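## Task

Join the two printed parts so they match the assembled example shown on the stand, which is only a display prop. The robot must not topple or be left leaning, and nothing may be knocked about or pushed outside the work area; any of these fails the goal.

## Robot and tools

ROBOT. A LinearBot: a base that can drive in any direction, a column about 1.7 m tall, and a carriage moved up and down it by lift_m (0 to 1 m). The carriage holds two identical six-joint arms (left and right) with two-finger grippers. Arm bases sit about 0.57 m + lift_m above the floor, and the carriage hangs about 0.15 m lower. A hand reaches 0.78 m from its shoulder but only about 0.38 m below its arm base. Parked arm: joints 1 to 6 = 0, 0.05, 0.05, 1.45, 0, 0. Cameras: carriage_camera (fixed, forward, about 20 degrees down), left_wrist_camera and right_wrist_camera (looking past the fingertips). Images are 896x504 pixels.

FRAMES. All positions are in metres. Base frame: origin on the floor below the base centre, x forward, y left, z up. left_hand and right_hand report, in this frame, the point between the finger pads; quat_wxyz gives the hand orientation (hand z runs along the fingers, fingers open along hand y). Readings are often a bit off, usually too high, especially at long reach. base_odometry is in the frame the base had at scene start, counts wheel turns only (slip counts as travel), heading in rad, left positive.

move. One action per call. Its moving parts:
- base: an object with exactly one key, a relative offset from where the base last measured itself: translate_m (forward +, -2 to 2 m), strafe_m (left +, -2 to 2 m) or rotate_rad (counter-clockwise +, -6.3 to 6.3 rad).
- joints: one object naming any subset of joints, each an absolute target (not an offset): lift_m 0 to 1; for each arm, prefix left_ or right_: joint1_rad -2.617 to 3.054 (turn about vertical, 0 forward, + left); joint2_rad 0 to 3.141 (shoulder: 0 upper arm back and level, 1.57 up, 3.14 forward level); joint3_rad 0 to 3.141 (elbow, 0 folded, 3.14 straight); joint4_rad -1.57 to 1.57 (wrist pitch, + lifts fingertips); joint5_rad -1.57 to 1.57 (wrist yaw, + turns fingertips right); joint6_rad -2.094 to 2.094 (roll about the fingers, + clockwise seen from forearm); gripper_m 0 to 0.093 (pad gap in metres).
- speeds: optional per-action top speeds: translate_m, strafe_m 0.02 to 0.5 m/s; rotate_rad 0.05 to 1.57 rad/s; lift_m 0.08 to 0.27 m/s (default 0.25; others default to the maximum).
- min_time_s: 0.1 to 8 s, the shortest duration for each arm and gripper motion. Too short makes arms lurch and overshoot; 2 or more makes paths straighter.
- cameras: list of carriage_camera, left_wrist_camera, right_wrist_camera or all; [] for none.
- blocking: true (default) waits until everything rests; false returns in about 0.5 s while motion continues.
All motions of an action start together. Unknown keys make a call invalid; out-of-range values get it refused, and a refusal or an uncommanded stop cancels the rest of that reply's moves and waits. A move with no action just reports state and images. Moves longer than 14 s end with time_out.

Other tools: wait(seconds 0 to 10, cameras) lets the scene run and returns early once earlier moves rest. stop(cameras) brakes all running motion (not instantly; the base coasts). zoom_image(camera, region [x0,y0,x1,y1] in pixels, at most 504 by 504) magnifies part of the latest image. finished_scene(scene) ends the current scene; the result there must hold with no robot help, and it cannot be undone.

RESULT LINES. move reads done or the worst status. base_status and joint_status per motion: moving, done, off_target (rested away from target, may still push), contact_stop, time_out, stopped, not_followed (arm targets withheld because the arms would come within millimetres of each other), limit_stop_at_motor_heat. on_its_own lists what happened without a command; held at shows a target, not a reading. motor_effort is percent of maximum, with peak in brackets; falling lift effort while lowering means a hand or load is resting on something. Joint torques follow joint order, include arm weight, and wrap at ±28 N m for joints 1 to 3. Gripper reading while holding a hard part is up to 0.005 m under its width; shut on nothing reads 0.000 to 0.003. To release, command well above the reading. Motor temperatures give per-arm joint values then the gripper.

CAUTIONS. Only the wheels have a contact stop; arms keep pressing when blocked and spring forward once free. Arm moves bow off the straight line, so unfold in open space and approach objects in small straight steps. Never let the arms collide or press each other, including fingers; closing one gripper on the other arm counts. With joint 2 below 0.8, turning joint 1 outward 0.5 rad or more can hit the elbow on the column. Tipping risk rises with a high carriage, stretched or loaded arms, pushing or pulling, and sudden stops; a hand z creeping up unprompted signals a lean. After a contact_stop, back off about 0.2 m. Do not reverse under a table edge. Stretched or loaded arms heat even while idle; at 75 °C a MOTOR HOT line appears, at 100 °C the arm goes limp for 30 to 60 s, so park arms to cool. Avoid drops, releasing moving parts, hard hits on fixed or heavy items, and parts falling far.

Each tool is called after "Call:" by a JSON object that holds its "op" and its "data", one argument or row to a line.

## Session

Call:
{"op": "move", "data": {

}}

Scene clock: 0.00 s.
Joint torques (N m): no reading
Motor temperatures (°C): left_arm=[26 32 38 33 30 26 23] | right_arm=[28 31 39 34 25 23 27]
base_odometry: x=+0.000 y=+0.000 heading=+0.000
base_status: not commanded
joint_positions: lift_m=+0.300 left_joint1_rad=-0.011 left_joint2_rad=+0.061 left_joint3_rad=+0.060 left_joint4_rad=+1.484 left_joint5_rad=+0.004 left_joint6_rad=-0.001 left_gripper_m=+0.09396 right_joint1_rad=+0.010 right_joint2_rad=+0.043 right_joint3_rad=+0.055 right_joint4_rad=+1.498 right_joint5_rad=+0.026 right_joint6_rad=+0.047 right_gripper_m=+0.09396
joint_status: not commanded
motor_effort: lift_m=+34 drive_wheels=-1
left_hand: x=+0.2490 y=+0.3071 z=+1.3089 quat_wxyz=(+0.999, +0.002, +0.044, -0.006) (m; base frame)
right_hand: x=+0.2417 y=-0.3123 z=+1.3077 quat_wxyz=(+0.999, +0.013, +0.031, +0.028) (m; base frame)
pictures: carriage_camera, left_wrist_camera, right_wrist_camera

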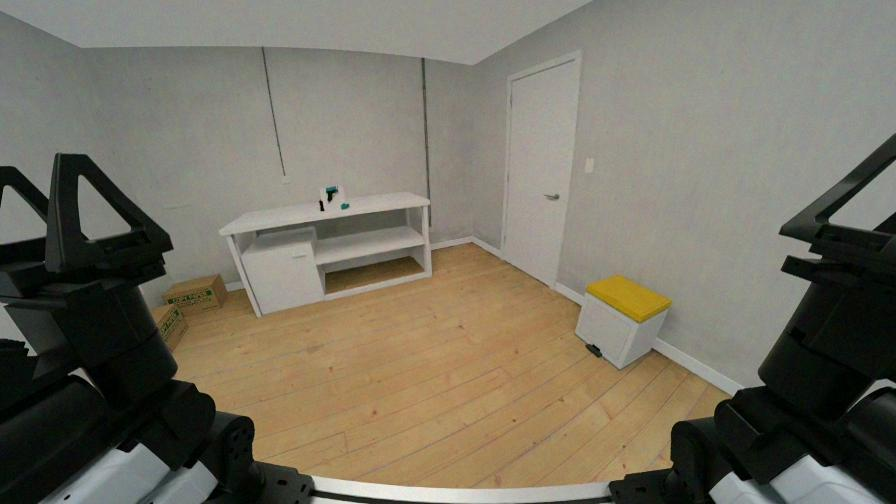

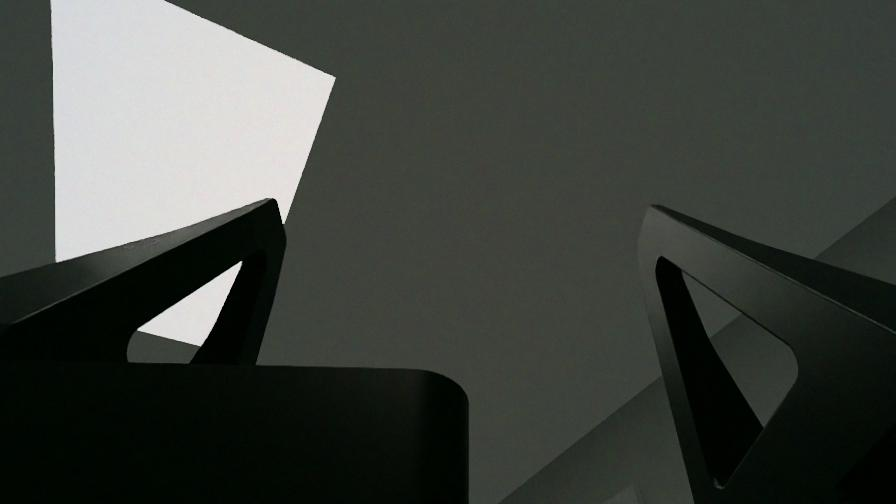

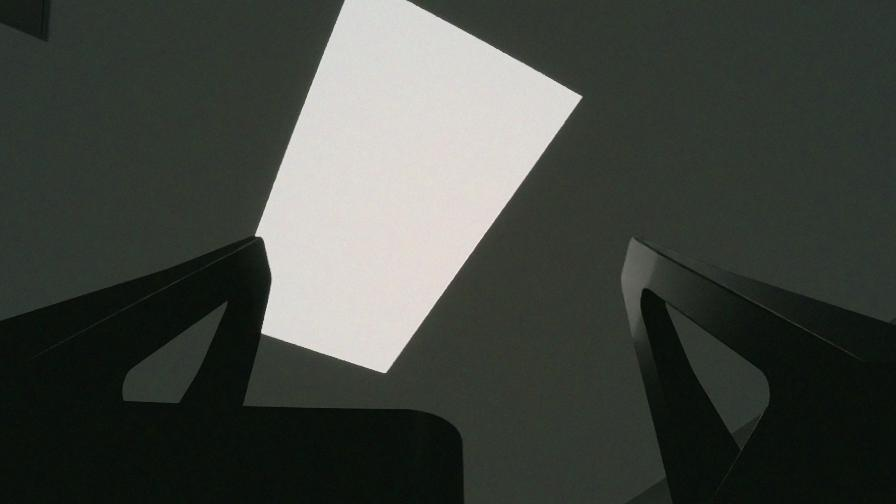

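Call:
{"op": "zoom_image", "data": {
  "camera": "carriage_camera",
  "region": [220, 170, 440, 320]
}}

Call:
{"op": "zoom_image", "data": {
  "camera": "carriage_camera",
  "region": [300, 175, 370, 220]
}}

Scaled by 2.291 from the camera's 896x504 image, which has a finer 1280x720 frame.

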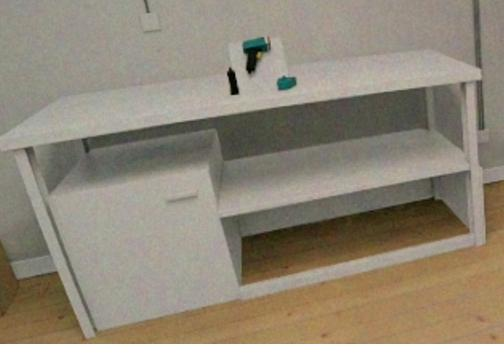

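Scaled by 7.200 from the camera's 896x504 image, which has a finer 1280x720 frame.

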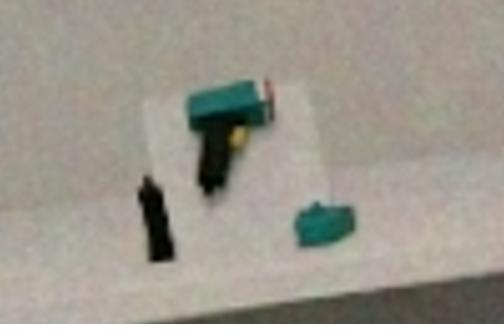

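Call:
{"op": "move", "data": {
  "base": {"rotate_rad": 0.5}
}}

Call:
{"op": "move", "data": {
  "base": {"translate_m": 1.1},
  "joints": {"lift_m": 0.45},
  "cameras": ["carriage_camera"]
}}

Call:
{"op": "zoom_image", "data": {
  "camera": "carriage_camera",
  "region": [300, 150, 600, 320]
}}

Scene clock: 2.57 s.
Joint torques (N m): left_arm=[-0.12 4.03 5.89 -0.27 -0.16 0.01] | right_arm=[-0.17 4.22 4.98 -0.41 -0.13 0.07]
move: done
base_odometry: x=+0.000 y=+0.000 heading=+0.500
base_status: done
joint_positions: lift_m=+0.300 left_joint1_rad=-0.011 left_joint2_rad=+0.061 left_joint3_rad=+0.060 left_joint4_rad=+1.484 left_joint5_rad=+0.004 left_joint6_rad=-0.001 left_gripper_m=+0.09396 right_joint1_rad=+0.010 right_joint2_rad=+0.043 right_joint3_rad=+0.055 right_joint4_rad=+1.497 right_joint5_rad=+0.026 right_joint6_rad=+0.047 right_gripper_m=+0.09396
joint_status: not commanded
motor_effort: lift_m=+33(37) drive_wheels=+4(7)
left_hand: x=+0.2490 y=+0.3071 z=+1.3089 quat_wxyz=(+0.999, +0.002, +0.044, -0.006) (m; base frame)
right_hand: x=+0.2417 y=-0.3123 z=+1.3077 quat_wxyz=(+0.999, +0.013, +0.031, +0.028) (m; base frame)
pictures: none

Scene clock: 7.07 s.
Joint torques (N m): left_arm=[-0.13 3.9 5.79 -0.26 -0.16 0.01] | right_arm=[-0.27 4.41 4.88 -0.39 -0.14 0.13]
move: done
base_odometry: x=+0.965 y=+0.528 heading=+0.500
base_status: done
joint_positions: lift_m=+0.450 left_joint1_rad=-0.011 left_joint2_rad=+0.061 left_joint3_rad=+0.061 left_joint4_rad=+1.483 left_joint5_rad=+0.004 left_joint6_rad=-0.001 left_gripper_m=+0.09396 right_joint1_rad=+0.010 right_joint2_rad=+0.043 right_joint3_rad=+0.055 right_joint4_rad=+1.499 right_joint5_rad=+0.026 right_joint6_rad=+0.047 right_gripper_m=+0.09396
joint_status: all done
motor_effort: lift_m=+36(47) drive_wheels=-6(15)
left_hand: x=+0.2491 y=+0.3071 z=+1.4589 quat_wxyz=(+0.999, +0.002, +0.044, -0.006) (m; base frame)
right_hand: x=+0.2415 y=-0.3123 z=+1.4576 quat_wxyz=(+0.999, +0.013, +0.030, +0.028) (m; base frame)
pictures: carriage_camera

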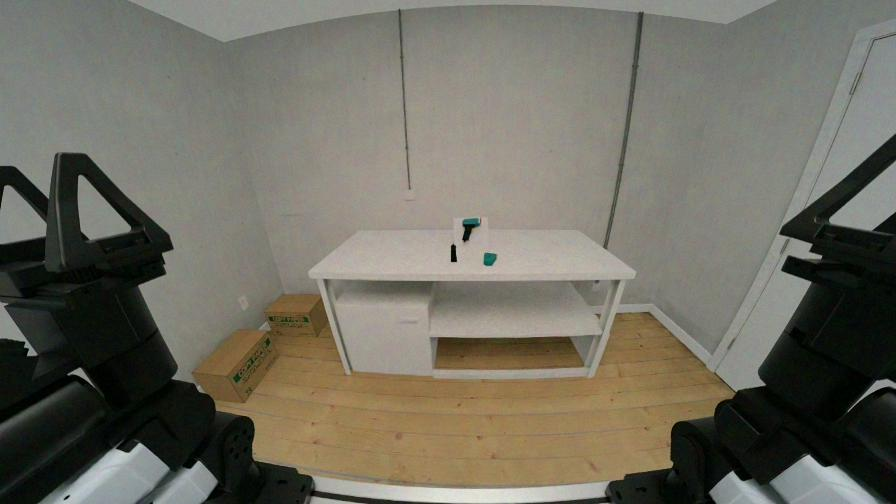

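Scaled by 1.680 from the camera's 896x504 image, which has a finer 1280x720 frame.

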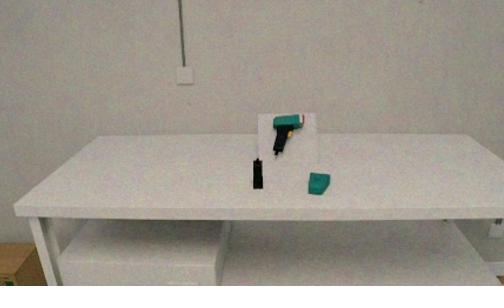

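Call:
{"op": "move", "data": {
  "base": {"translate_m": 0.7},
  "joints": {"lift_m": 0.65}
}}

Call:
{"op": "move", "data": {
  "base": {"strafe_m": -0.17},
  "cameras": ["carriage_camera"]
}}

Call:
{"op": "zoom_image", "data": {
  "camera": "carriage_camera",
  "region": [330, 200, 560, 340]
}}

Scene clock: 11.17 s.
Joint torques (N m): left_arm=[-0.1 4.03 5.87 -0.23 -0.16 0.01] | right_arm=[-0.39 4.29 5.15 -0.35 -0.09 0.13]
move: done
base_odometry: x=+1.579 y=+0.865 heading=+0.501
base_status: done
joint_positions: lift_m=+0.650 left_joint1_rad=-0.011 left_joint2_rad=+0.061 left_joint3_rad=+0.060 left_joint4_rad=+1.482 left_joint5_rad=+0.004 left_joint6_rad=-0.001 left_gripper_m=+0.09396 right_joint1_rad=+0.010 right_joint2_rad=+0.043 right_joint3_rad=+0.055 right_joint4_rad=+1.499 right_joint5_rad=+0.026 right_joint6_rad=+0.047 right_gripper_m=+0.09396
joint_status: all done
motor_effort: lift_m=+36(44) drive_wheels=-5(14)
left_hand: x=+0.2495 y=+0.3071 z=+1.6588 quat_wxyz=(+0.999, +0.002, +0.045, -0.006) (m; base frame)
right_hand: x=+0.2414 y=-0.3123 z=+1.6576 quat_wxyz=(+0.999, +0.013, +0.030, +0.028) (m; base frame)
pictures: none

Scene clock: 13.10 s.
Joint torques (N m): left_arm=[-0.17 4.01 5.85 -0.26 -0.17 -0.01] | right_arm=[-0.17 4.08 4.75 -0.4 -0.11 0.05]
move: done
base_odometry: x=+1.661 y=+0.716 heading=+0.501
base_status: done
joint_positions: lift_m=+0.650 left_joint1_rad=-0.011 left_joint2_rad=+0.061 left_joint3_rad=+0.060 left_joint4_rad=+1.483 left_joint5_rad=+0.004 left_joint6_rad=-0.001 left_gripper_m=+0.09396 right_joint1_rad=+0.010 right_joint2_rad=+0.043 right_joint3_rad=+0.055 right_joint4_rad=+1.499 right_joint5_rad=+0.026 right_joint6_rad=+0.047 right_gripper_m=+0.09396
joint_status: not commanded
motor_effort: lift_m=+35(38) drive_wheels=-3(8)
left_hand: x=+0.2493 y=+0.3071 z=+1.6588 quat_wxyz=(+0.999, +0.002, +0.044, -0.006) (m; base frame)
right_hand: x=+0.2415 y=-0.3123 z=+1.6576 quat_wxyz=(+0.999, +0.013, +0.030, +0.028) (m; base frame)
pictures: carriage_camera

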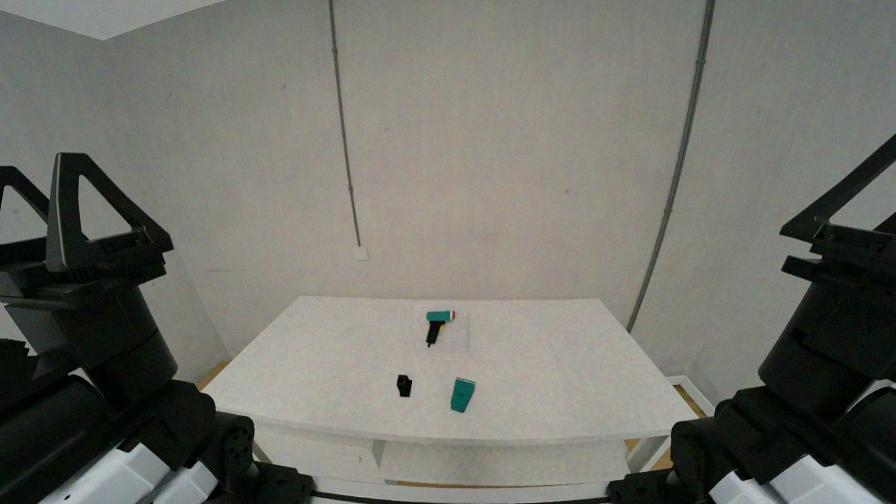

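Scaled by 2.191 from the camera's 896x504 image, which has a finer 1280x720 frame.

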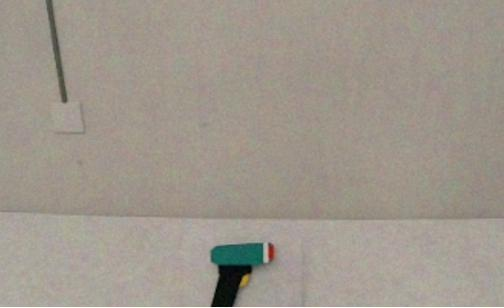

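Call:
{"op": "zoom_image", "data": {
  "camera": "carriage_camera",
  "region": [370, 300, 510, 425]
}}

Call:
{"op": "zoom_image", "data": {
  "camera": "carriage_camera",
  "region": [385, 365, 485, 420]
}}

Call:
{"op": "zoom_image", "data": {
  "camera": "carriage_camera",
  "region": [415, 300, 465, 355]
}}

Scaled by 3.600 from the camera's 896x504 image, which has a finer 1280x720 frame.

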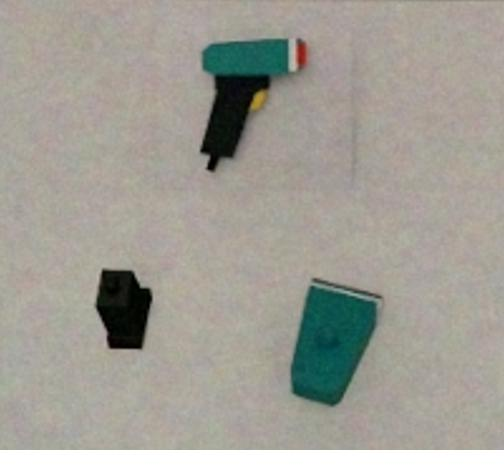

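Scaled by 5.040 from the camera's 896x504 image, which has a finer 1280x720 frame.

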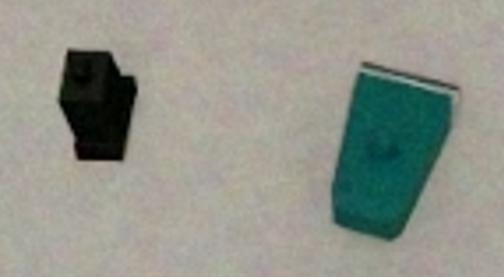

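Scaled by 9.164 from the camera's 896x504 image, which has a finer 1280x720 frame.

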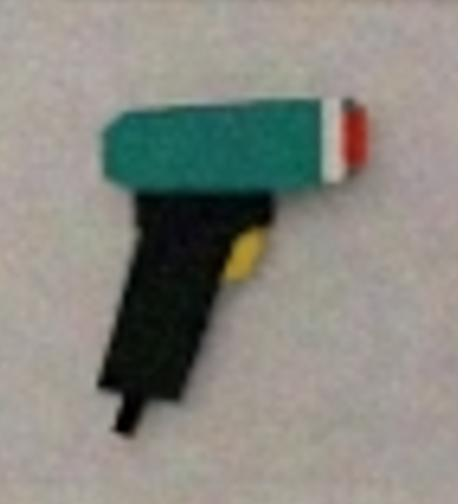

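Call:
{"op": "move", "data": {
  "base": {"translate_m": 0.12},
  "joints": {"left_joint1_rad": -0.4, "left_joint2_rad": 1.2, "left_joint3_rad": 1.2, "left_joint4_rad": -1.2, "right_joint1_rad": 0.3, "right_joint2_rad": 1.2, "right_joint3_rad": 1.2, "right_joint4_rad": -1.2, "right_joint5_rad": 0, "right_joint6_rad": 0, "left_joint5_rad": 0, "left_joint6_rad": 0},
  "cameras": ["all"]
}}

Scene clock: 16.13 s.
Joint torques (N m): left_arm=[-0.79 -2.7 8.72 0.92 -0.19 0.02] | right_arm=[0.29 -1.95 7.82 0.92 -0.22 0.01]
move: done
base_odometry: x=+1.766 y=+0.773 heading=+0.501
base_status: done
joint_positions: lift_m=+0.650 left_joint1_rad=-0.391 left_joint2_rad=+1.196 left_joint3_rad=+1.172 left_joint4_rad=-1.198 left_joint5_rad=+0.004 left_joint6_rad=-0.001 left_gripper_m=+0.09396 right_joint1_rad=+0.295 right_joint2_rad=+1.192 right_joint3_rad=+1.173 right_joint4_rad=-1.193 right_joint5_rad=+0.010 right_joint6_rad=+0.010 right_gripper_m=+0.09396
joint_status: all done
motor_effort: lift_m=+36(39) drive_wheels=-4(9)
left_hand: x=+0.4607 y=+0.2104 z=+1.4023 quat_wxyz=(+0.169, +0.191, +0.966, -0.035) (m; base frame)
right_hand: x=+0.4708 y=-0.2355 z=+1.4041 quat_wxyz=(+0.177, -0.139, +0.974, +0.022) (m; base frame)
pictures: carriage_camera, left_wrist_camera, right_wrist_camera

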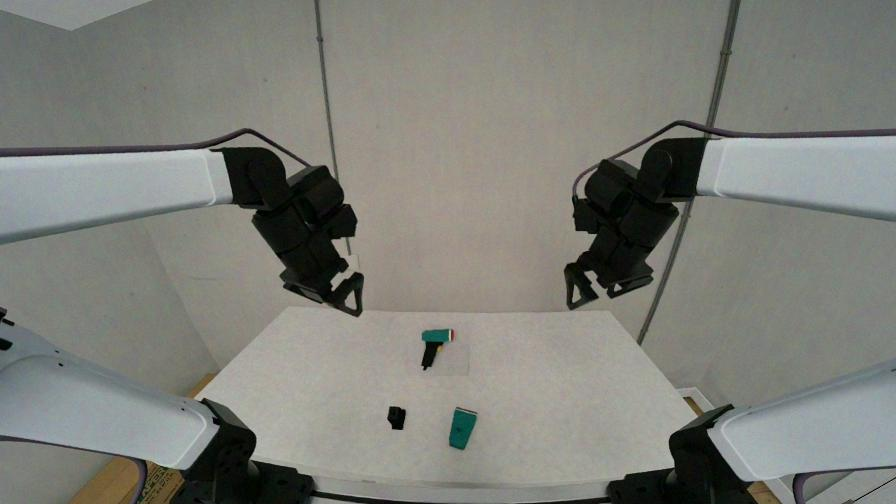

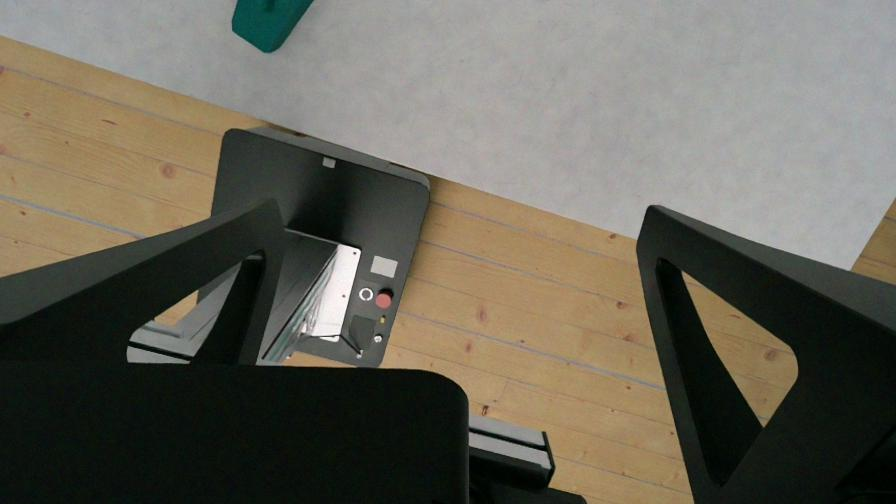

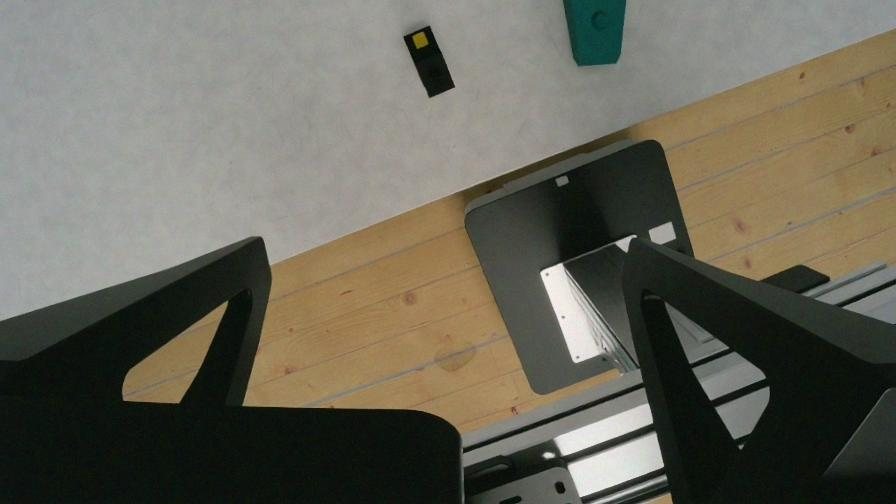

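Call:
{"op": "zoom_image", "data": {
  "camera": "right_wrist_camera",
  "region": [370, 0, 670, 120]
}}

Call:
{"op": "zoom_image", "data": {
  "camera": "right_wrist_camera",
  "region": [390, 10, 470, 110]
}}

Call:
{"op": "zoom_image", "data": {
  "camera": "carriage_camera",
  "region": [380, 315, 490, 455]
}}

Scaled by 1.680 from the camera's 896x504 image, which has a finer 1280x720 frame.

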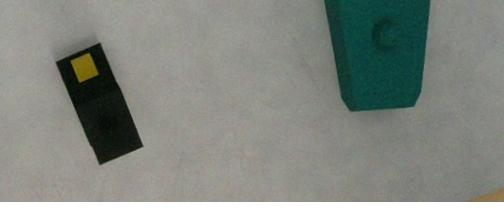

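Scaled by 5.040 from the camera's 896x504 image, which has a finer 1280x720 frame.

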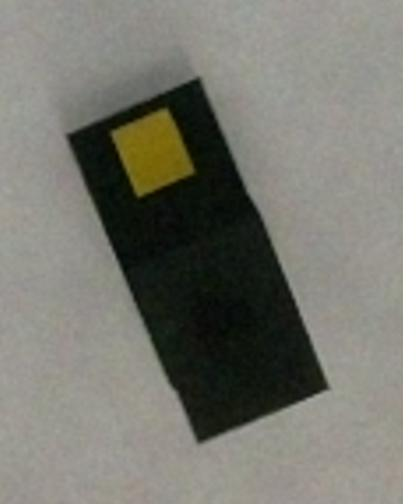

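Scaled by 3.600 from the camera's 896x504 image, which has a finer 1280x720 frame.

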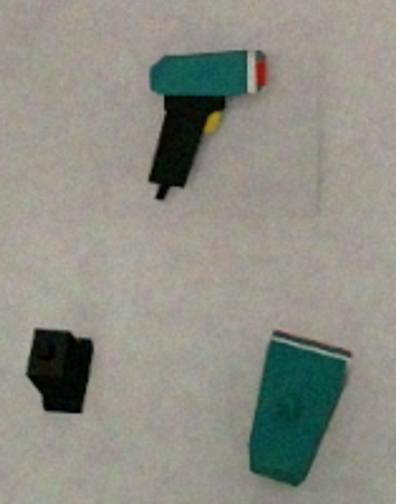

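Call:
{"op": "move", "data": {
  "joints": {"left_joint1_rad": -0.35, "left_joint2_rad": 2.038, "left_joint3_rad": 0.951, "left_joint4_rad": -0.113},
  "cameras": ["all"],
  "min_time_s": 2
}}

Call:
{"op": "zoom_image", "data": {
  "camera": "left_wrist_camera",
  "region": [250, 0, 700, 250]
}}

Scene clock: 20.60 s.
Joint torques (N m): left_arm=[0.55 -8.39 4.77 1.08 -0.19 0.02] | right_arm=[0.17 -2.09 7.68 0.89 -0.22 0]
move: done
base_odometry: x=+1.766 y=+0.773 heading=+0.501
base_status: not commanded
joint_positions: lift_m=+0.650 left_joint1_rad=-0.359 left_joint2_rad=+2.035 left_joint3_rad=+0.951 left_joint4_rad=-0.128 left_joint5_rad=+0.004 left_joint6_rad=-0.001 left_gripper_m=+0.09396 right_joint1_rad=+0.295 right_joint2_rad=+1.192 right_joint3_rad=+1.173 right_joint4_rad=-1.195 right_joint5_rad=+0.010 right_joint6_rad=+0.009 right_gripper_m=+0.09396
joint_status: all done
motor_effort: lift_m=+35(38) drive_wheels=-4(4)
left_hand: x=+0.5935 y=+0.1694 z=+1.1512 quat_wxyz=(+0.175, +0.175, +0.968, -0.034) (m; base frame)
right_hand: x=+0.4702 y=-0.2356 z=+1.4039 quat_wxyz=(+0.176, -0.139, +0.974, +0.022) (m; base frame)
pictures: carriage_camera, left_wrist_camera, right_wrist_camera

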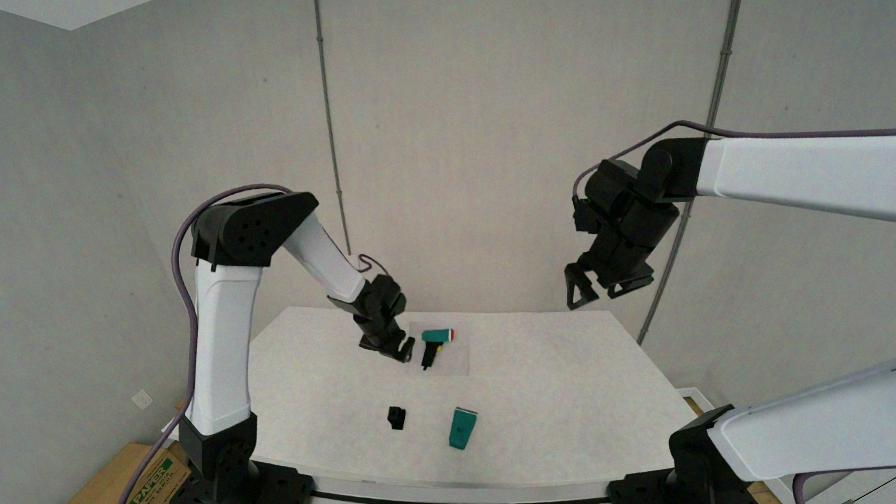

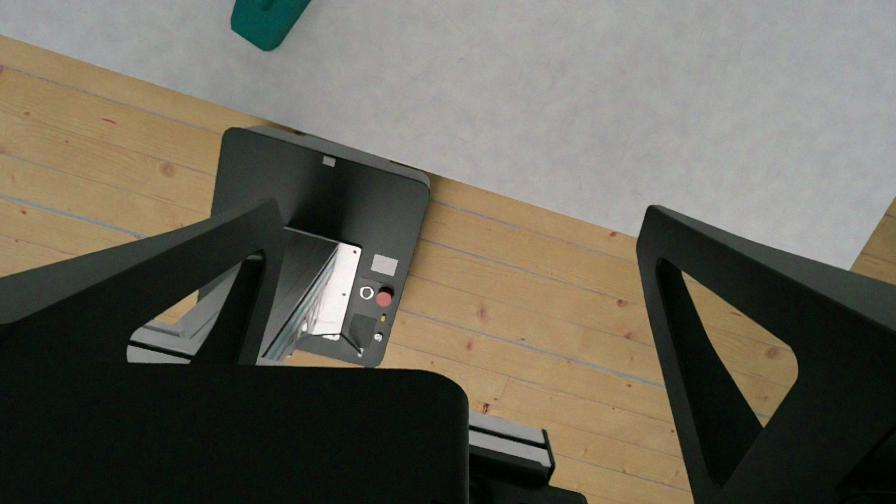

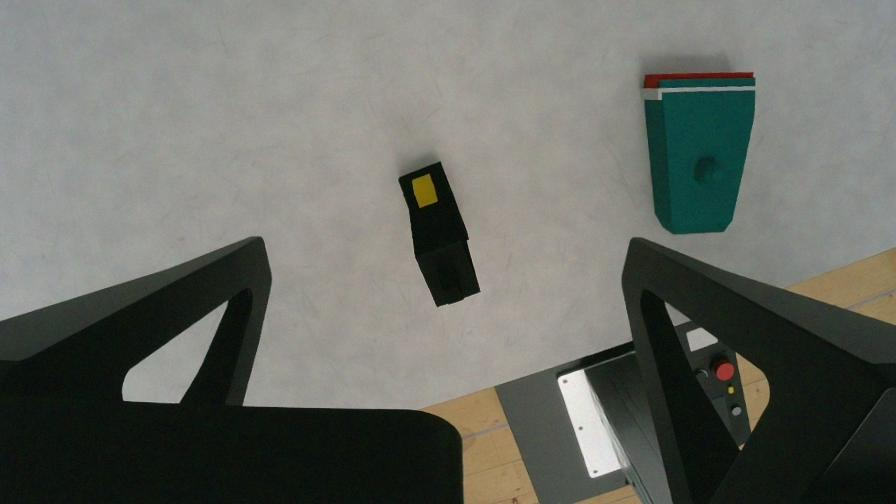

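Scaled by 1.120 from the camera's 896x504 image, which has a finer 1280x720 frame.

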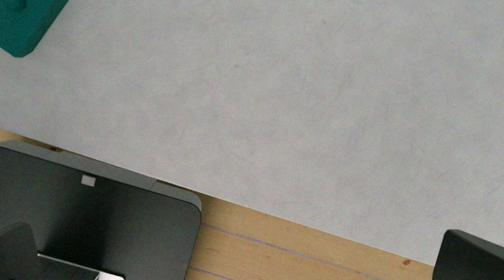

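Call:
{"op": "zoom_image", "data": {
  "camera": "right_wrist_camera",
  "region": [370, 140, 510, 320]
}}

Call:
{"op": "zoom_image", "data": {
  "camera": "right_wrist_camera",
  "region": [620, 60, 780, 250]
}}

Scaled by 2.800 from the camera's 896x504 image, which has a finer 1280x720 frame.

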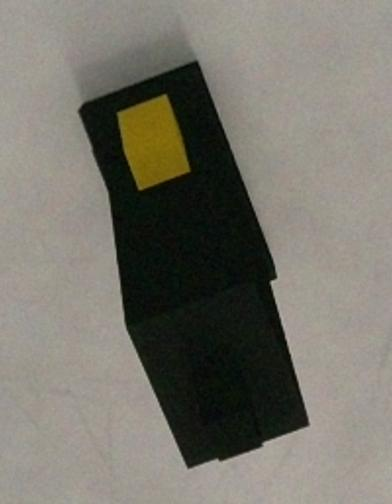

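Scaled by 2.653 from the camera's 896x504 image, which has a finer 1280x720 frame.

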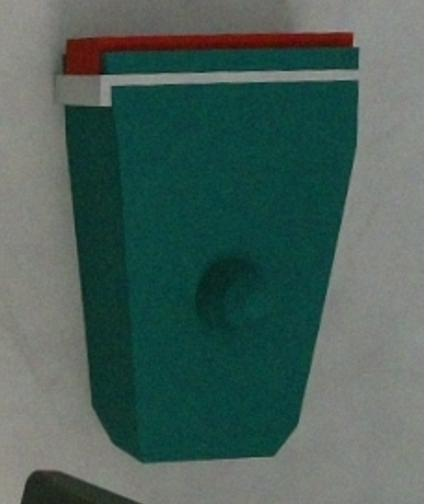

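Call:
{"op": "move", "data": {
  "joints": {"right_joint1_rad": 0.594, "right_joint2_rad": 2.038, "right_joint3_rad": 0.951, "right_joint4_rad": -0.113},
  "cameras": ["all"],
  "min_time_s": 2
}}

Call:
{"op": "zoom_image", "data": {
  "camera": "left_wrist_camera",
  "region": [300, 0, 600, 250]
}}

Scene clock: 24.20 s.
Joint torques (N m): left_arm=[0.55 -8.4 4.78 1.07 -0.19 0.02] | right_arm=[0.39 -7.28 3.93 1.26 -0.17 0.03]
move: done
base_odometry: x=+1.766 y=+0.773 heading=+0.501
base_status: not commanded
joint_positions: lift_m=+0.650 left_joint1_rad=-0.359 left_joint2_rad=+2.035 left_joint3_rad=+0.951 left_joint4_rad=-0.125 left_joint5_rad=+0.004 left_joint6_rad=-0.001 left_gripper_m=+0.09396 right_joint1_rad=+0.589 right_joint2_rad=+2.026 right_joint3_rad=+0.952 right_joint4_rad=-0.135 right_joint5_rad=+0.008 right_joint6_rad=+0.009 right_gripper_m=+0.09396
joint_status: all done
motor_effort: lift_m=+36(38) drive_wheels=-3(4)
left_hand: x=+0.5944 y=+0.1691 z=+1.1516 quat_wxyz=(+0.177, +0.175, +0.968, -0.034) (m; base frame)
right_hand: x=+0.5538 y=-0.0905 z=+1.1543 quat_wxyz=(+0.173, -0.281, +0.943, +0.049) (m; base frame)
pictures: carriage_camera, left_wrist_camera, right_wrist_camera

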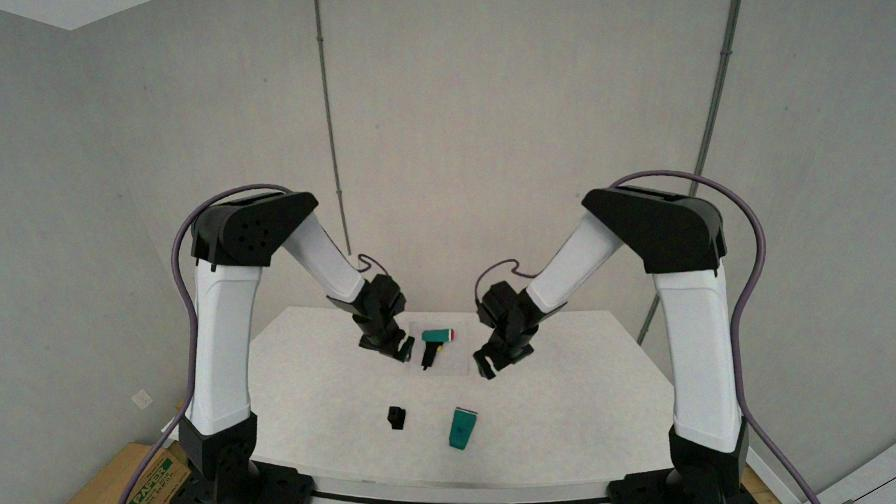

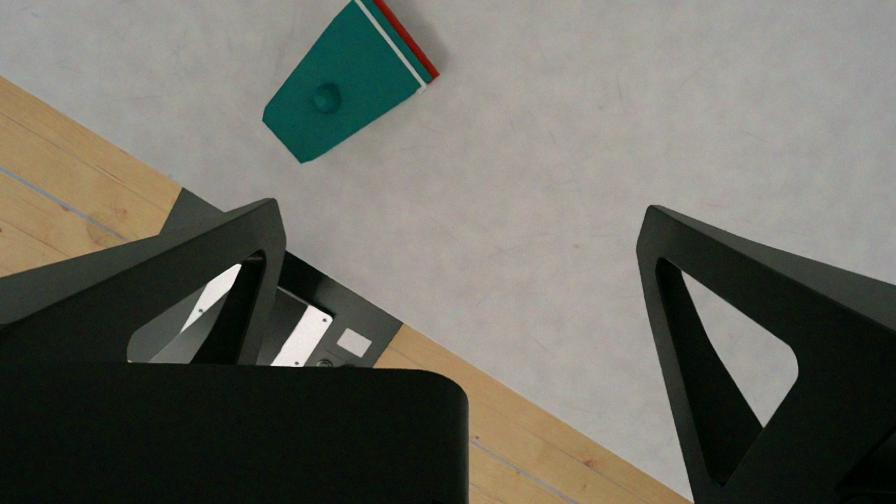

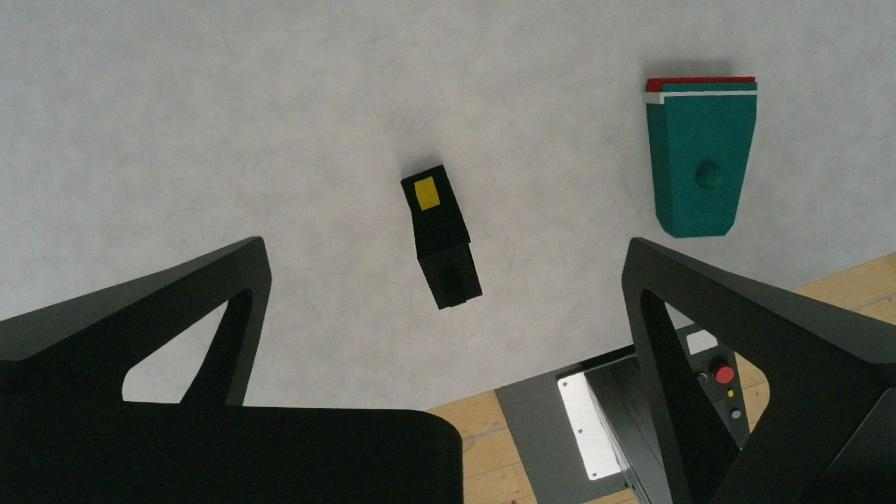

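Scaled by 1.680 from the camera's 896x504 image, which has a finer 1280x720 frame.

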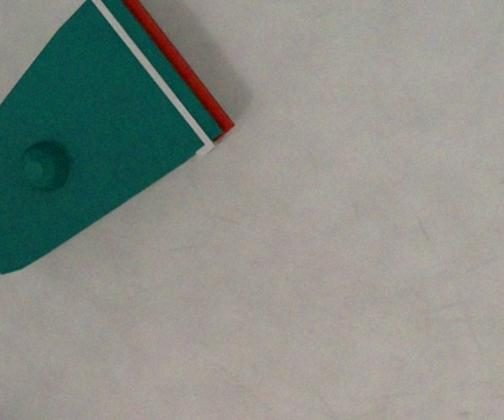

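Call:
{"op": "move", "data": {
  "joints": {"left_joint1_rad": -0.356, "left_joint2_rad": 2.356, "left_joint3_rad": 0.948, "left_joint4_rad": -0.092, "left_joint6_rad": -0.356, "right_joint1_rad": 0.2, "right_joint2_rad": 1.2, "right_joint3_rad": 1.2, "right_joint4_rad": -1.2},
  "cameras": ["all"],
  "min_time_s": 2
}}

Call:
{"op": "zoom_image", "data": {
  "camera": "right_wrist_camera",
  "region": [240, 100, 660, 400]
}}

Scene clock: 28.67 s.
Joint torques (N m): left_arm=[0.09 -8.61 2.67 0.55 -0.22 -0.12] | right_arm=[-0.72 -4.75 7.82 0.92 -0.12 -0.01]
move: done
base_odometry: x=+1.766 y=+0.773 heading=+0.501
base_status: not commanded
joint_positions: lift_m=+0.650 left_joint1_rad=-0.359 left_joint2_rad=+2.352 left_joint3_rad=+0.951 left_joint4_rad=-0.103 left_joint5_rad=+0.004 left_joint6_rad=-0.344 left_gripper_m=+0.09396 right_joint1_rad=+0.205 right_joint2_rad=+1.219 right_joint3_rad=+1.174 right_joint4_rad=-1.192 right_joint5_rad=+0.007 right_joint6_rad=+0.009 right_gripper_m=+0.09396
joint_status: all done
motor_effort: lift_m=+35(38) drive_wheels=-3(4)
left_hand: x=+0.5282 y=+0.1939 z=+1.0446 quat_wxyz=(+0.031, +0.008, +0.999, -0.013) (m; base frame)
right_hand: x=+0.4782 y=-0.2567 z=+1.3982 quat_wxyz=(+0.165, -0.096, +0.981, +0.014) (m; base frame)
pictures: carriage_camera, left_wrist_camera, right_wrist_camera

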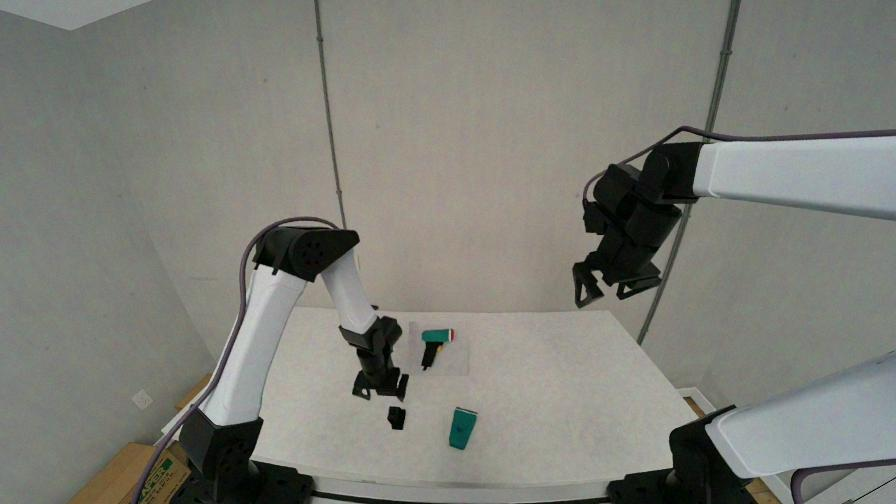

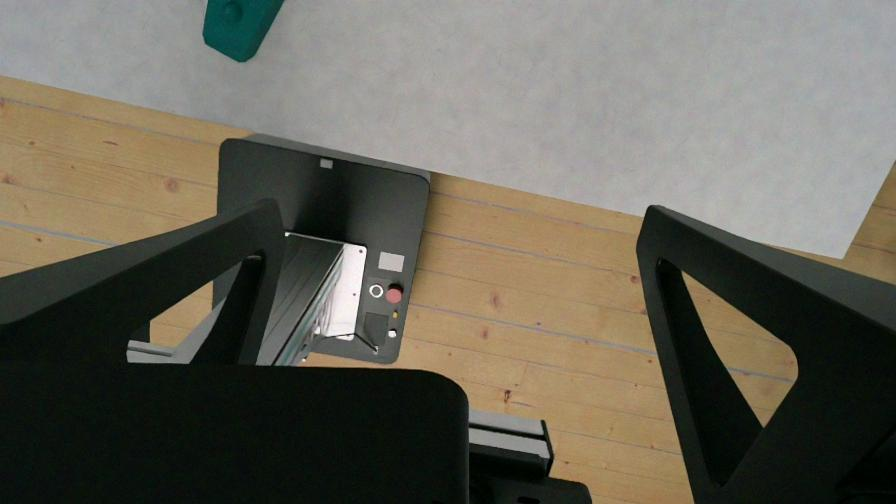

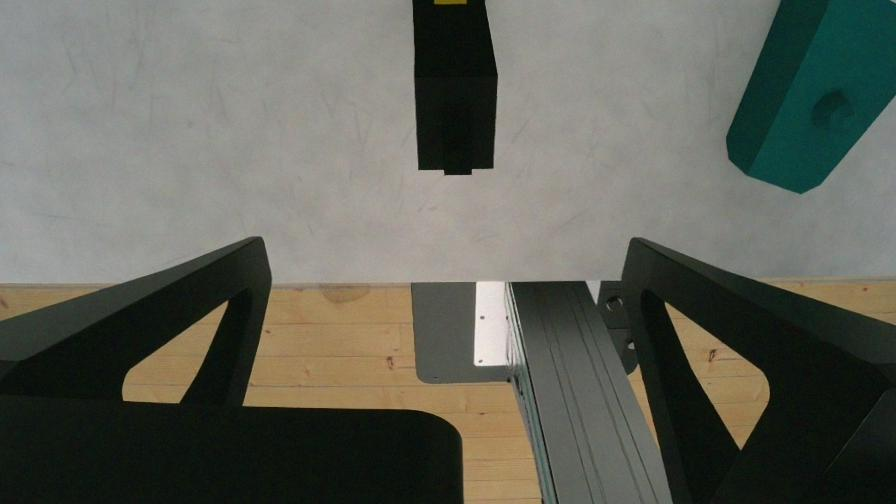

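Scaled by 1.200 from the camera's 896x504 image, which has a finer 1280x720 frame.

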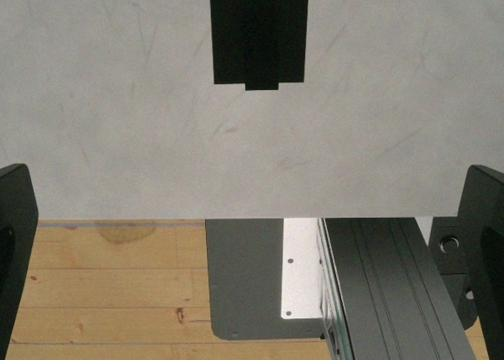

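Call:
{"op": "move", "data": {
  "joints": {"left_joint1_rad": -0.348, "left_joint2_rad": 2.386, "left_joint3_rad": 1.034, "left_joint4_rad": -0.148, "left_joint6_rad": -0.36},
  "cameras": ["right_wrist_camera"]
}}

Call:
{"op": "move", "data": {
  "joints": {"lift_m": 0.59},
  "speeds": {"lift_m": 0.1},
  "cameras": ["right_wrist_camera", "carriage_camera"]
}}

Scene clock: 30.07 s.
Joint torques (N m): left_arm=[0.73 -8.98 4.08 0.41 -0.22 -0.13] | right_arm=[-0.73 -4.86 7.6 0.93 -0.17 -0.04]
move: done
base_odometry: x=+1.766 y=+0.773 heading=+0.501
base_status: not commanded
joint_positions: lift_m=+0.650 left_joint1_rad=-0.359 left_joint2_rad=+2.382 left_joint3_rad=+1.023 left_joint4_rad=-0.142 left_joint5_rad=+0.004 left_joint6_rad=-0.348 left_gripper_m=+0.09396 right_joint1_rad=+0.205 right_joint2_rad=+1.219 right_joint3_rad=+1.174 right_joint4_rad=-1.194 right_joint5_rad=+0.007 right_joint6_rad=+0.009 right_gripper_m=+0.09396
joint_status: all done
motor_effort: lift_m=+36(37) drive_wheels=-3(4)
left_hand: x=+0.5431 y=+0.1883 z=+1.0435 quat_wxyz=(+0.032, +0.005, +0.999, -0.014) (m; base frame)
right_hand: x=+0.4780 y=-0.2567 z=+1.3981 quat_wxyz=(+0.165, -0.096, +0.982, +0.014) (m; base frame)
pictures: right_wrist_camera

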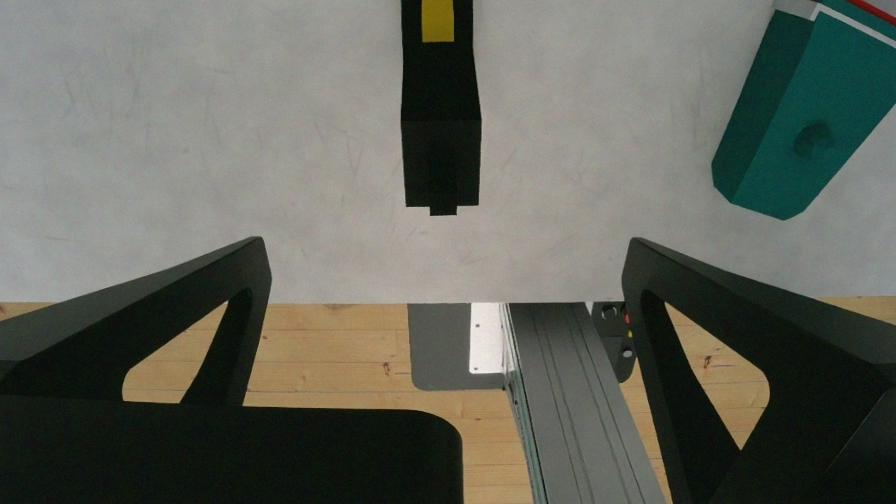

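Scene clock: 31.07 s.
Joint torques (N m): left_arm=[0.64 -9.63 3.84 0.43 -0.22 -0.13] | right_arm=[-0.76 -4.57 7.16 0.95 -0.13 0.03]
move: done
base_odometry: x=+1.766 y=+0.773 heading=+0.501
base_status: not commanded
joint_positions: lift_m=+0.590 left_joint1_rad=-0.357 left_joint2_rad=+2.390 left_joint3_rad=+1.025 left_joint4_rad=-0.148 left_joint5_rad=+0.004 left_joint6_rad=-0.348 left_gripper_m=+0.09396 right_joint1_rad=+0.205 right_joint2_rad=+1.216 right_joint3_rad=+1.180 right_joint4_rad=-1.199 right_joint5_rad=+0.007 right_joint6_rad=+0.009 right_gripper_m=+0.09396
joint_status: all done
motor_effort: lift_m=+33(34) drive_wheels=-3(4)
left_hand: x=+0.5404 y=+0.1902 z=+0.9813 quat_wxyz=(+0.026, +0.004, +1.000, -0.012) (m; base frame)
right_hand: x=+0.4777 y=-0.2568 z=+1.3407 quat_wxyz=(+0.167, -0.096, +0.981, +0.015) (m; base frame)
pictures: carriage_camera, right_wrist_camera

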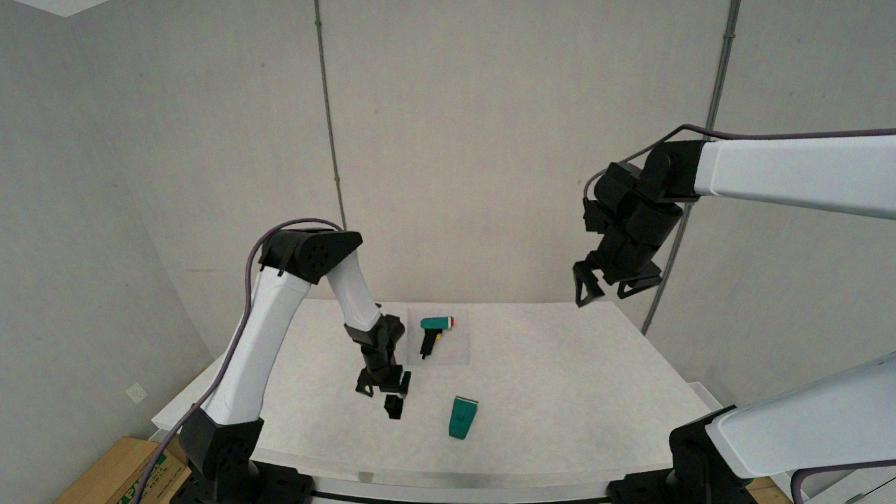

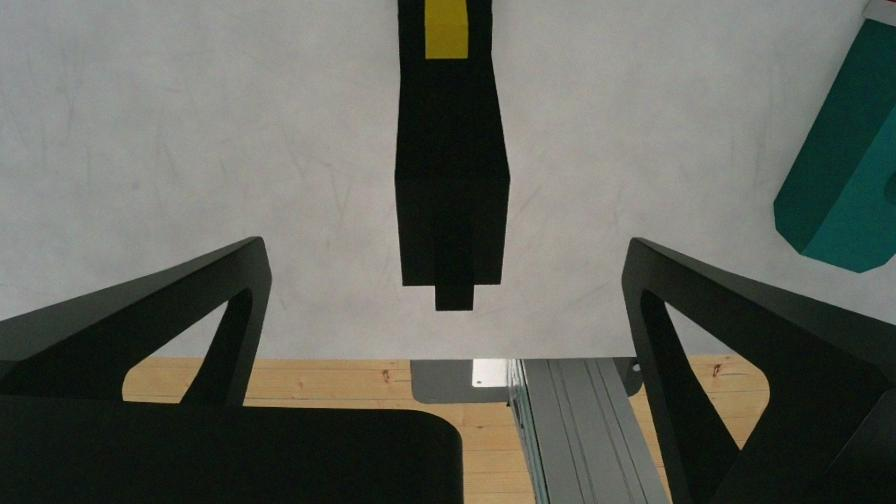

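Call:
{"op": "move", "data": {
  "joints": {"lift_m": 0.545},
  "speeds": {"lift_m": 0.08},
  "cameras": ["right_wrist_camera", "carriage_camera"]
}}

Call:
{"op": "zoom_image", "data": {
  "camera": "carriage_camera",
  "region": [340, 340, 500, 460]
}}

Scene clock: 32.20 s.
Joint torques (N m): left_arm=[0.57 -9.96 3.78 0.44 -0.22 -0.13] | right_arm=[-0.8 -4.63 7.1 0.93 -0.18 0]
move: done
base_odometry: x=+1.766 y=+0.773 heading=+0.501
base_status: not commanded
joint_positions: lift_m=+0.545 left_joint1_rad=-0.357 left_joint2_rad=+2.391 left_joint3_rad=+1.026 left_joint4_rad=-0.151 left_joint5_rad=+0.004 left_joint6_rad=-0.348 left_gripper_m=+0.09396 right_joint1_rad=+0.205 right_joint2_rad=+1.216 right_joint3_rad=+1.181 right_joint4_rad=-1.201 right_joint5_rad=+0.007 right_joint6_rad=+0.009 right_gripper_m=+0.09396
joint_status: all done
motor_effort: lift_m=+32(34) drive_wheels=-3(3)
left_hand: x=+0.5398 y=+0.1904 z=+0.9359 quat_wxyz=(+0.025, +0.004, +1.000, -0.011) (m; base frame)
right_hand: x=+0.4774 y=-0.2568 z=+1.2961 quat_wxyz=(+0.166, -0.096, +0.981, +0.014) (m; base frame)
pictures: carriage_camera, right_wrist_camera

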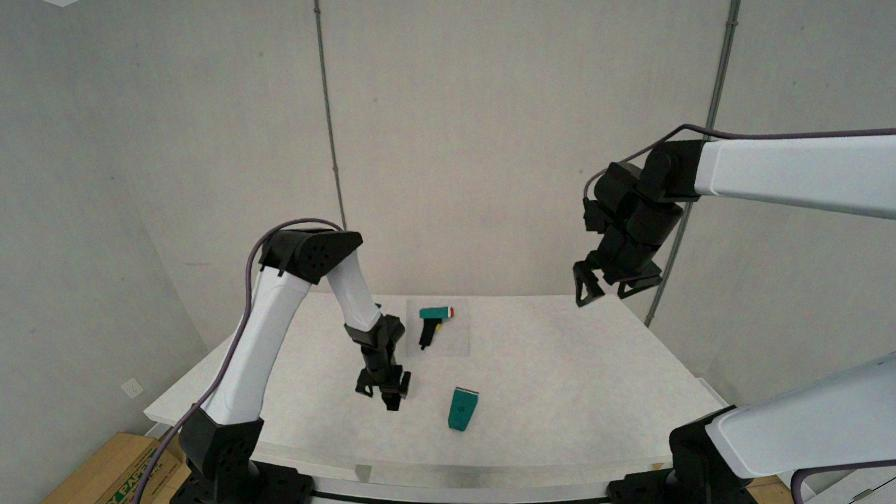

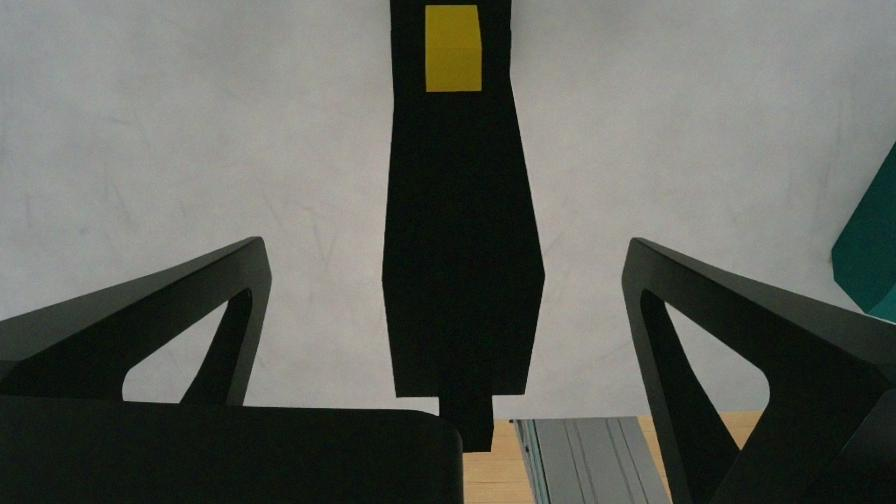

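Scaled by 3.150 from the camera's 896x504 image, which has a finer 1280x720 frame.

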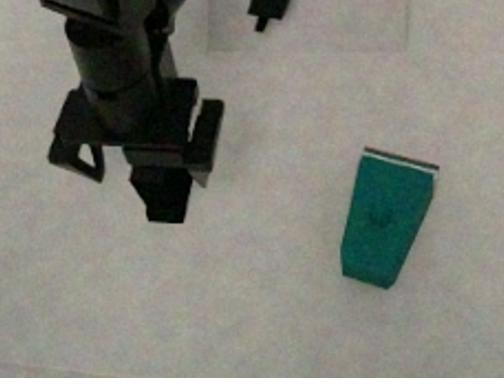

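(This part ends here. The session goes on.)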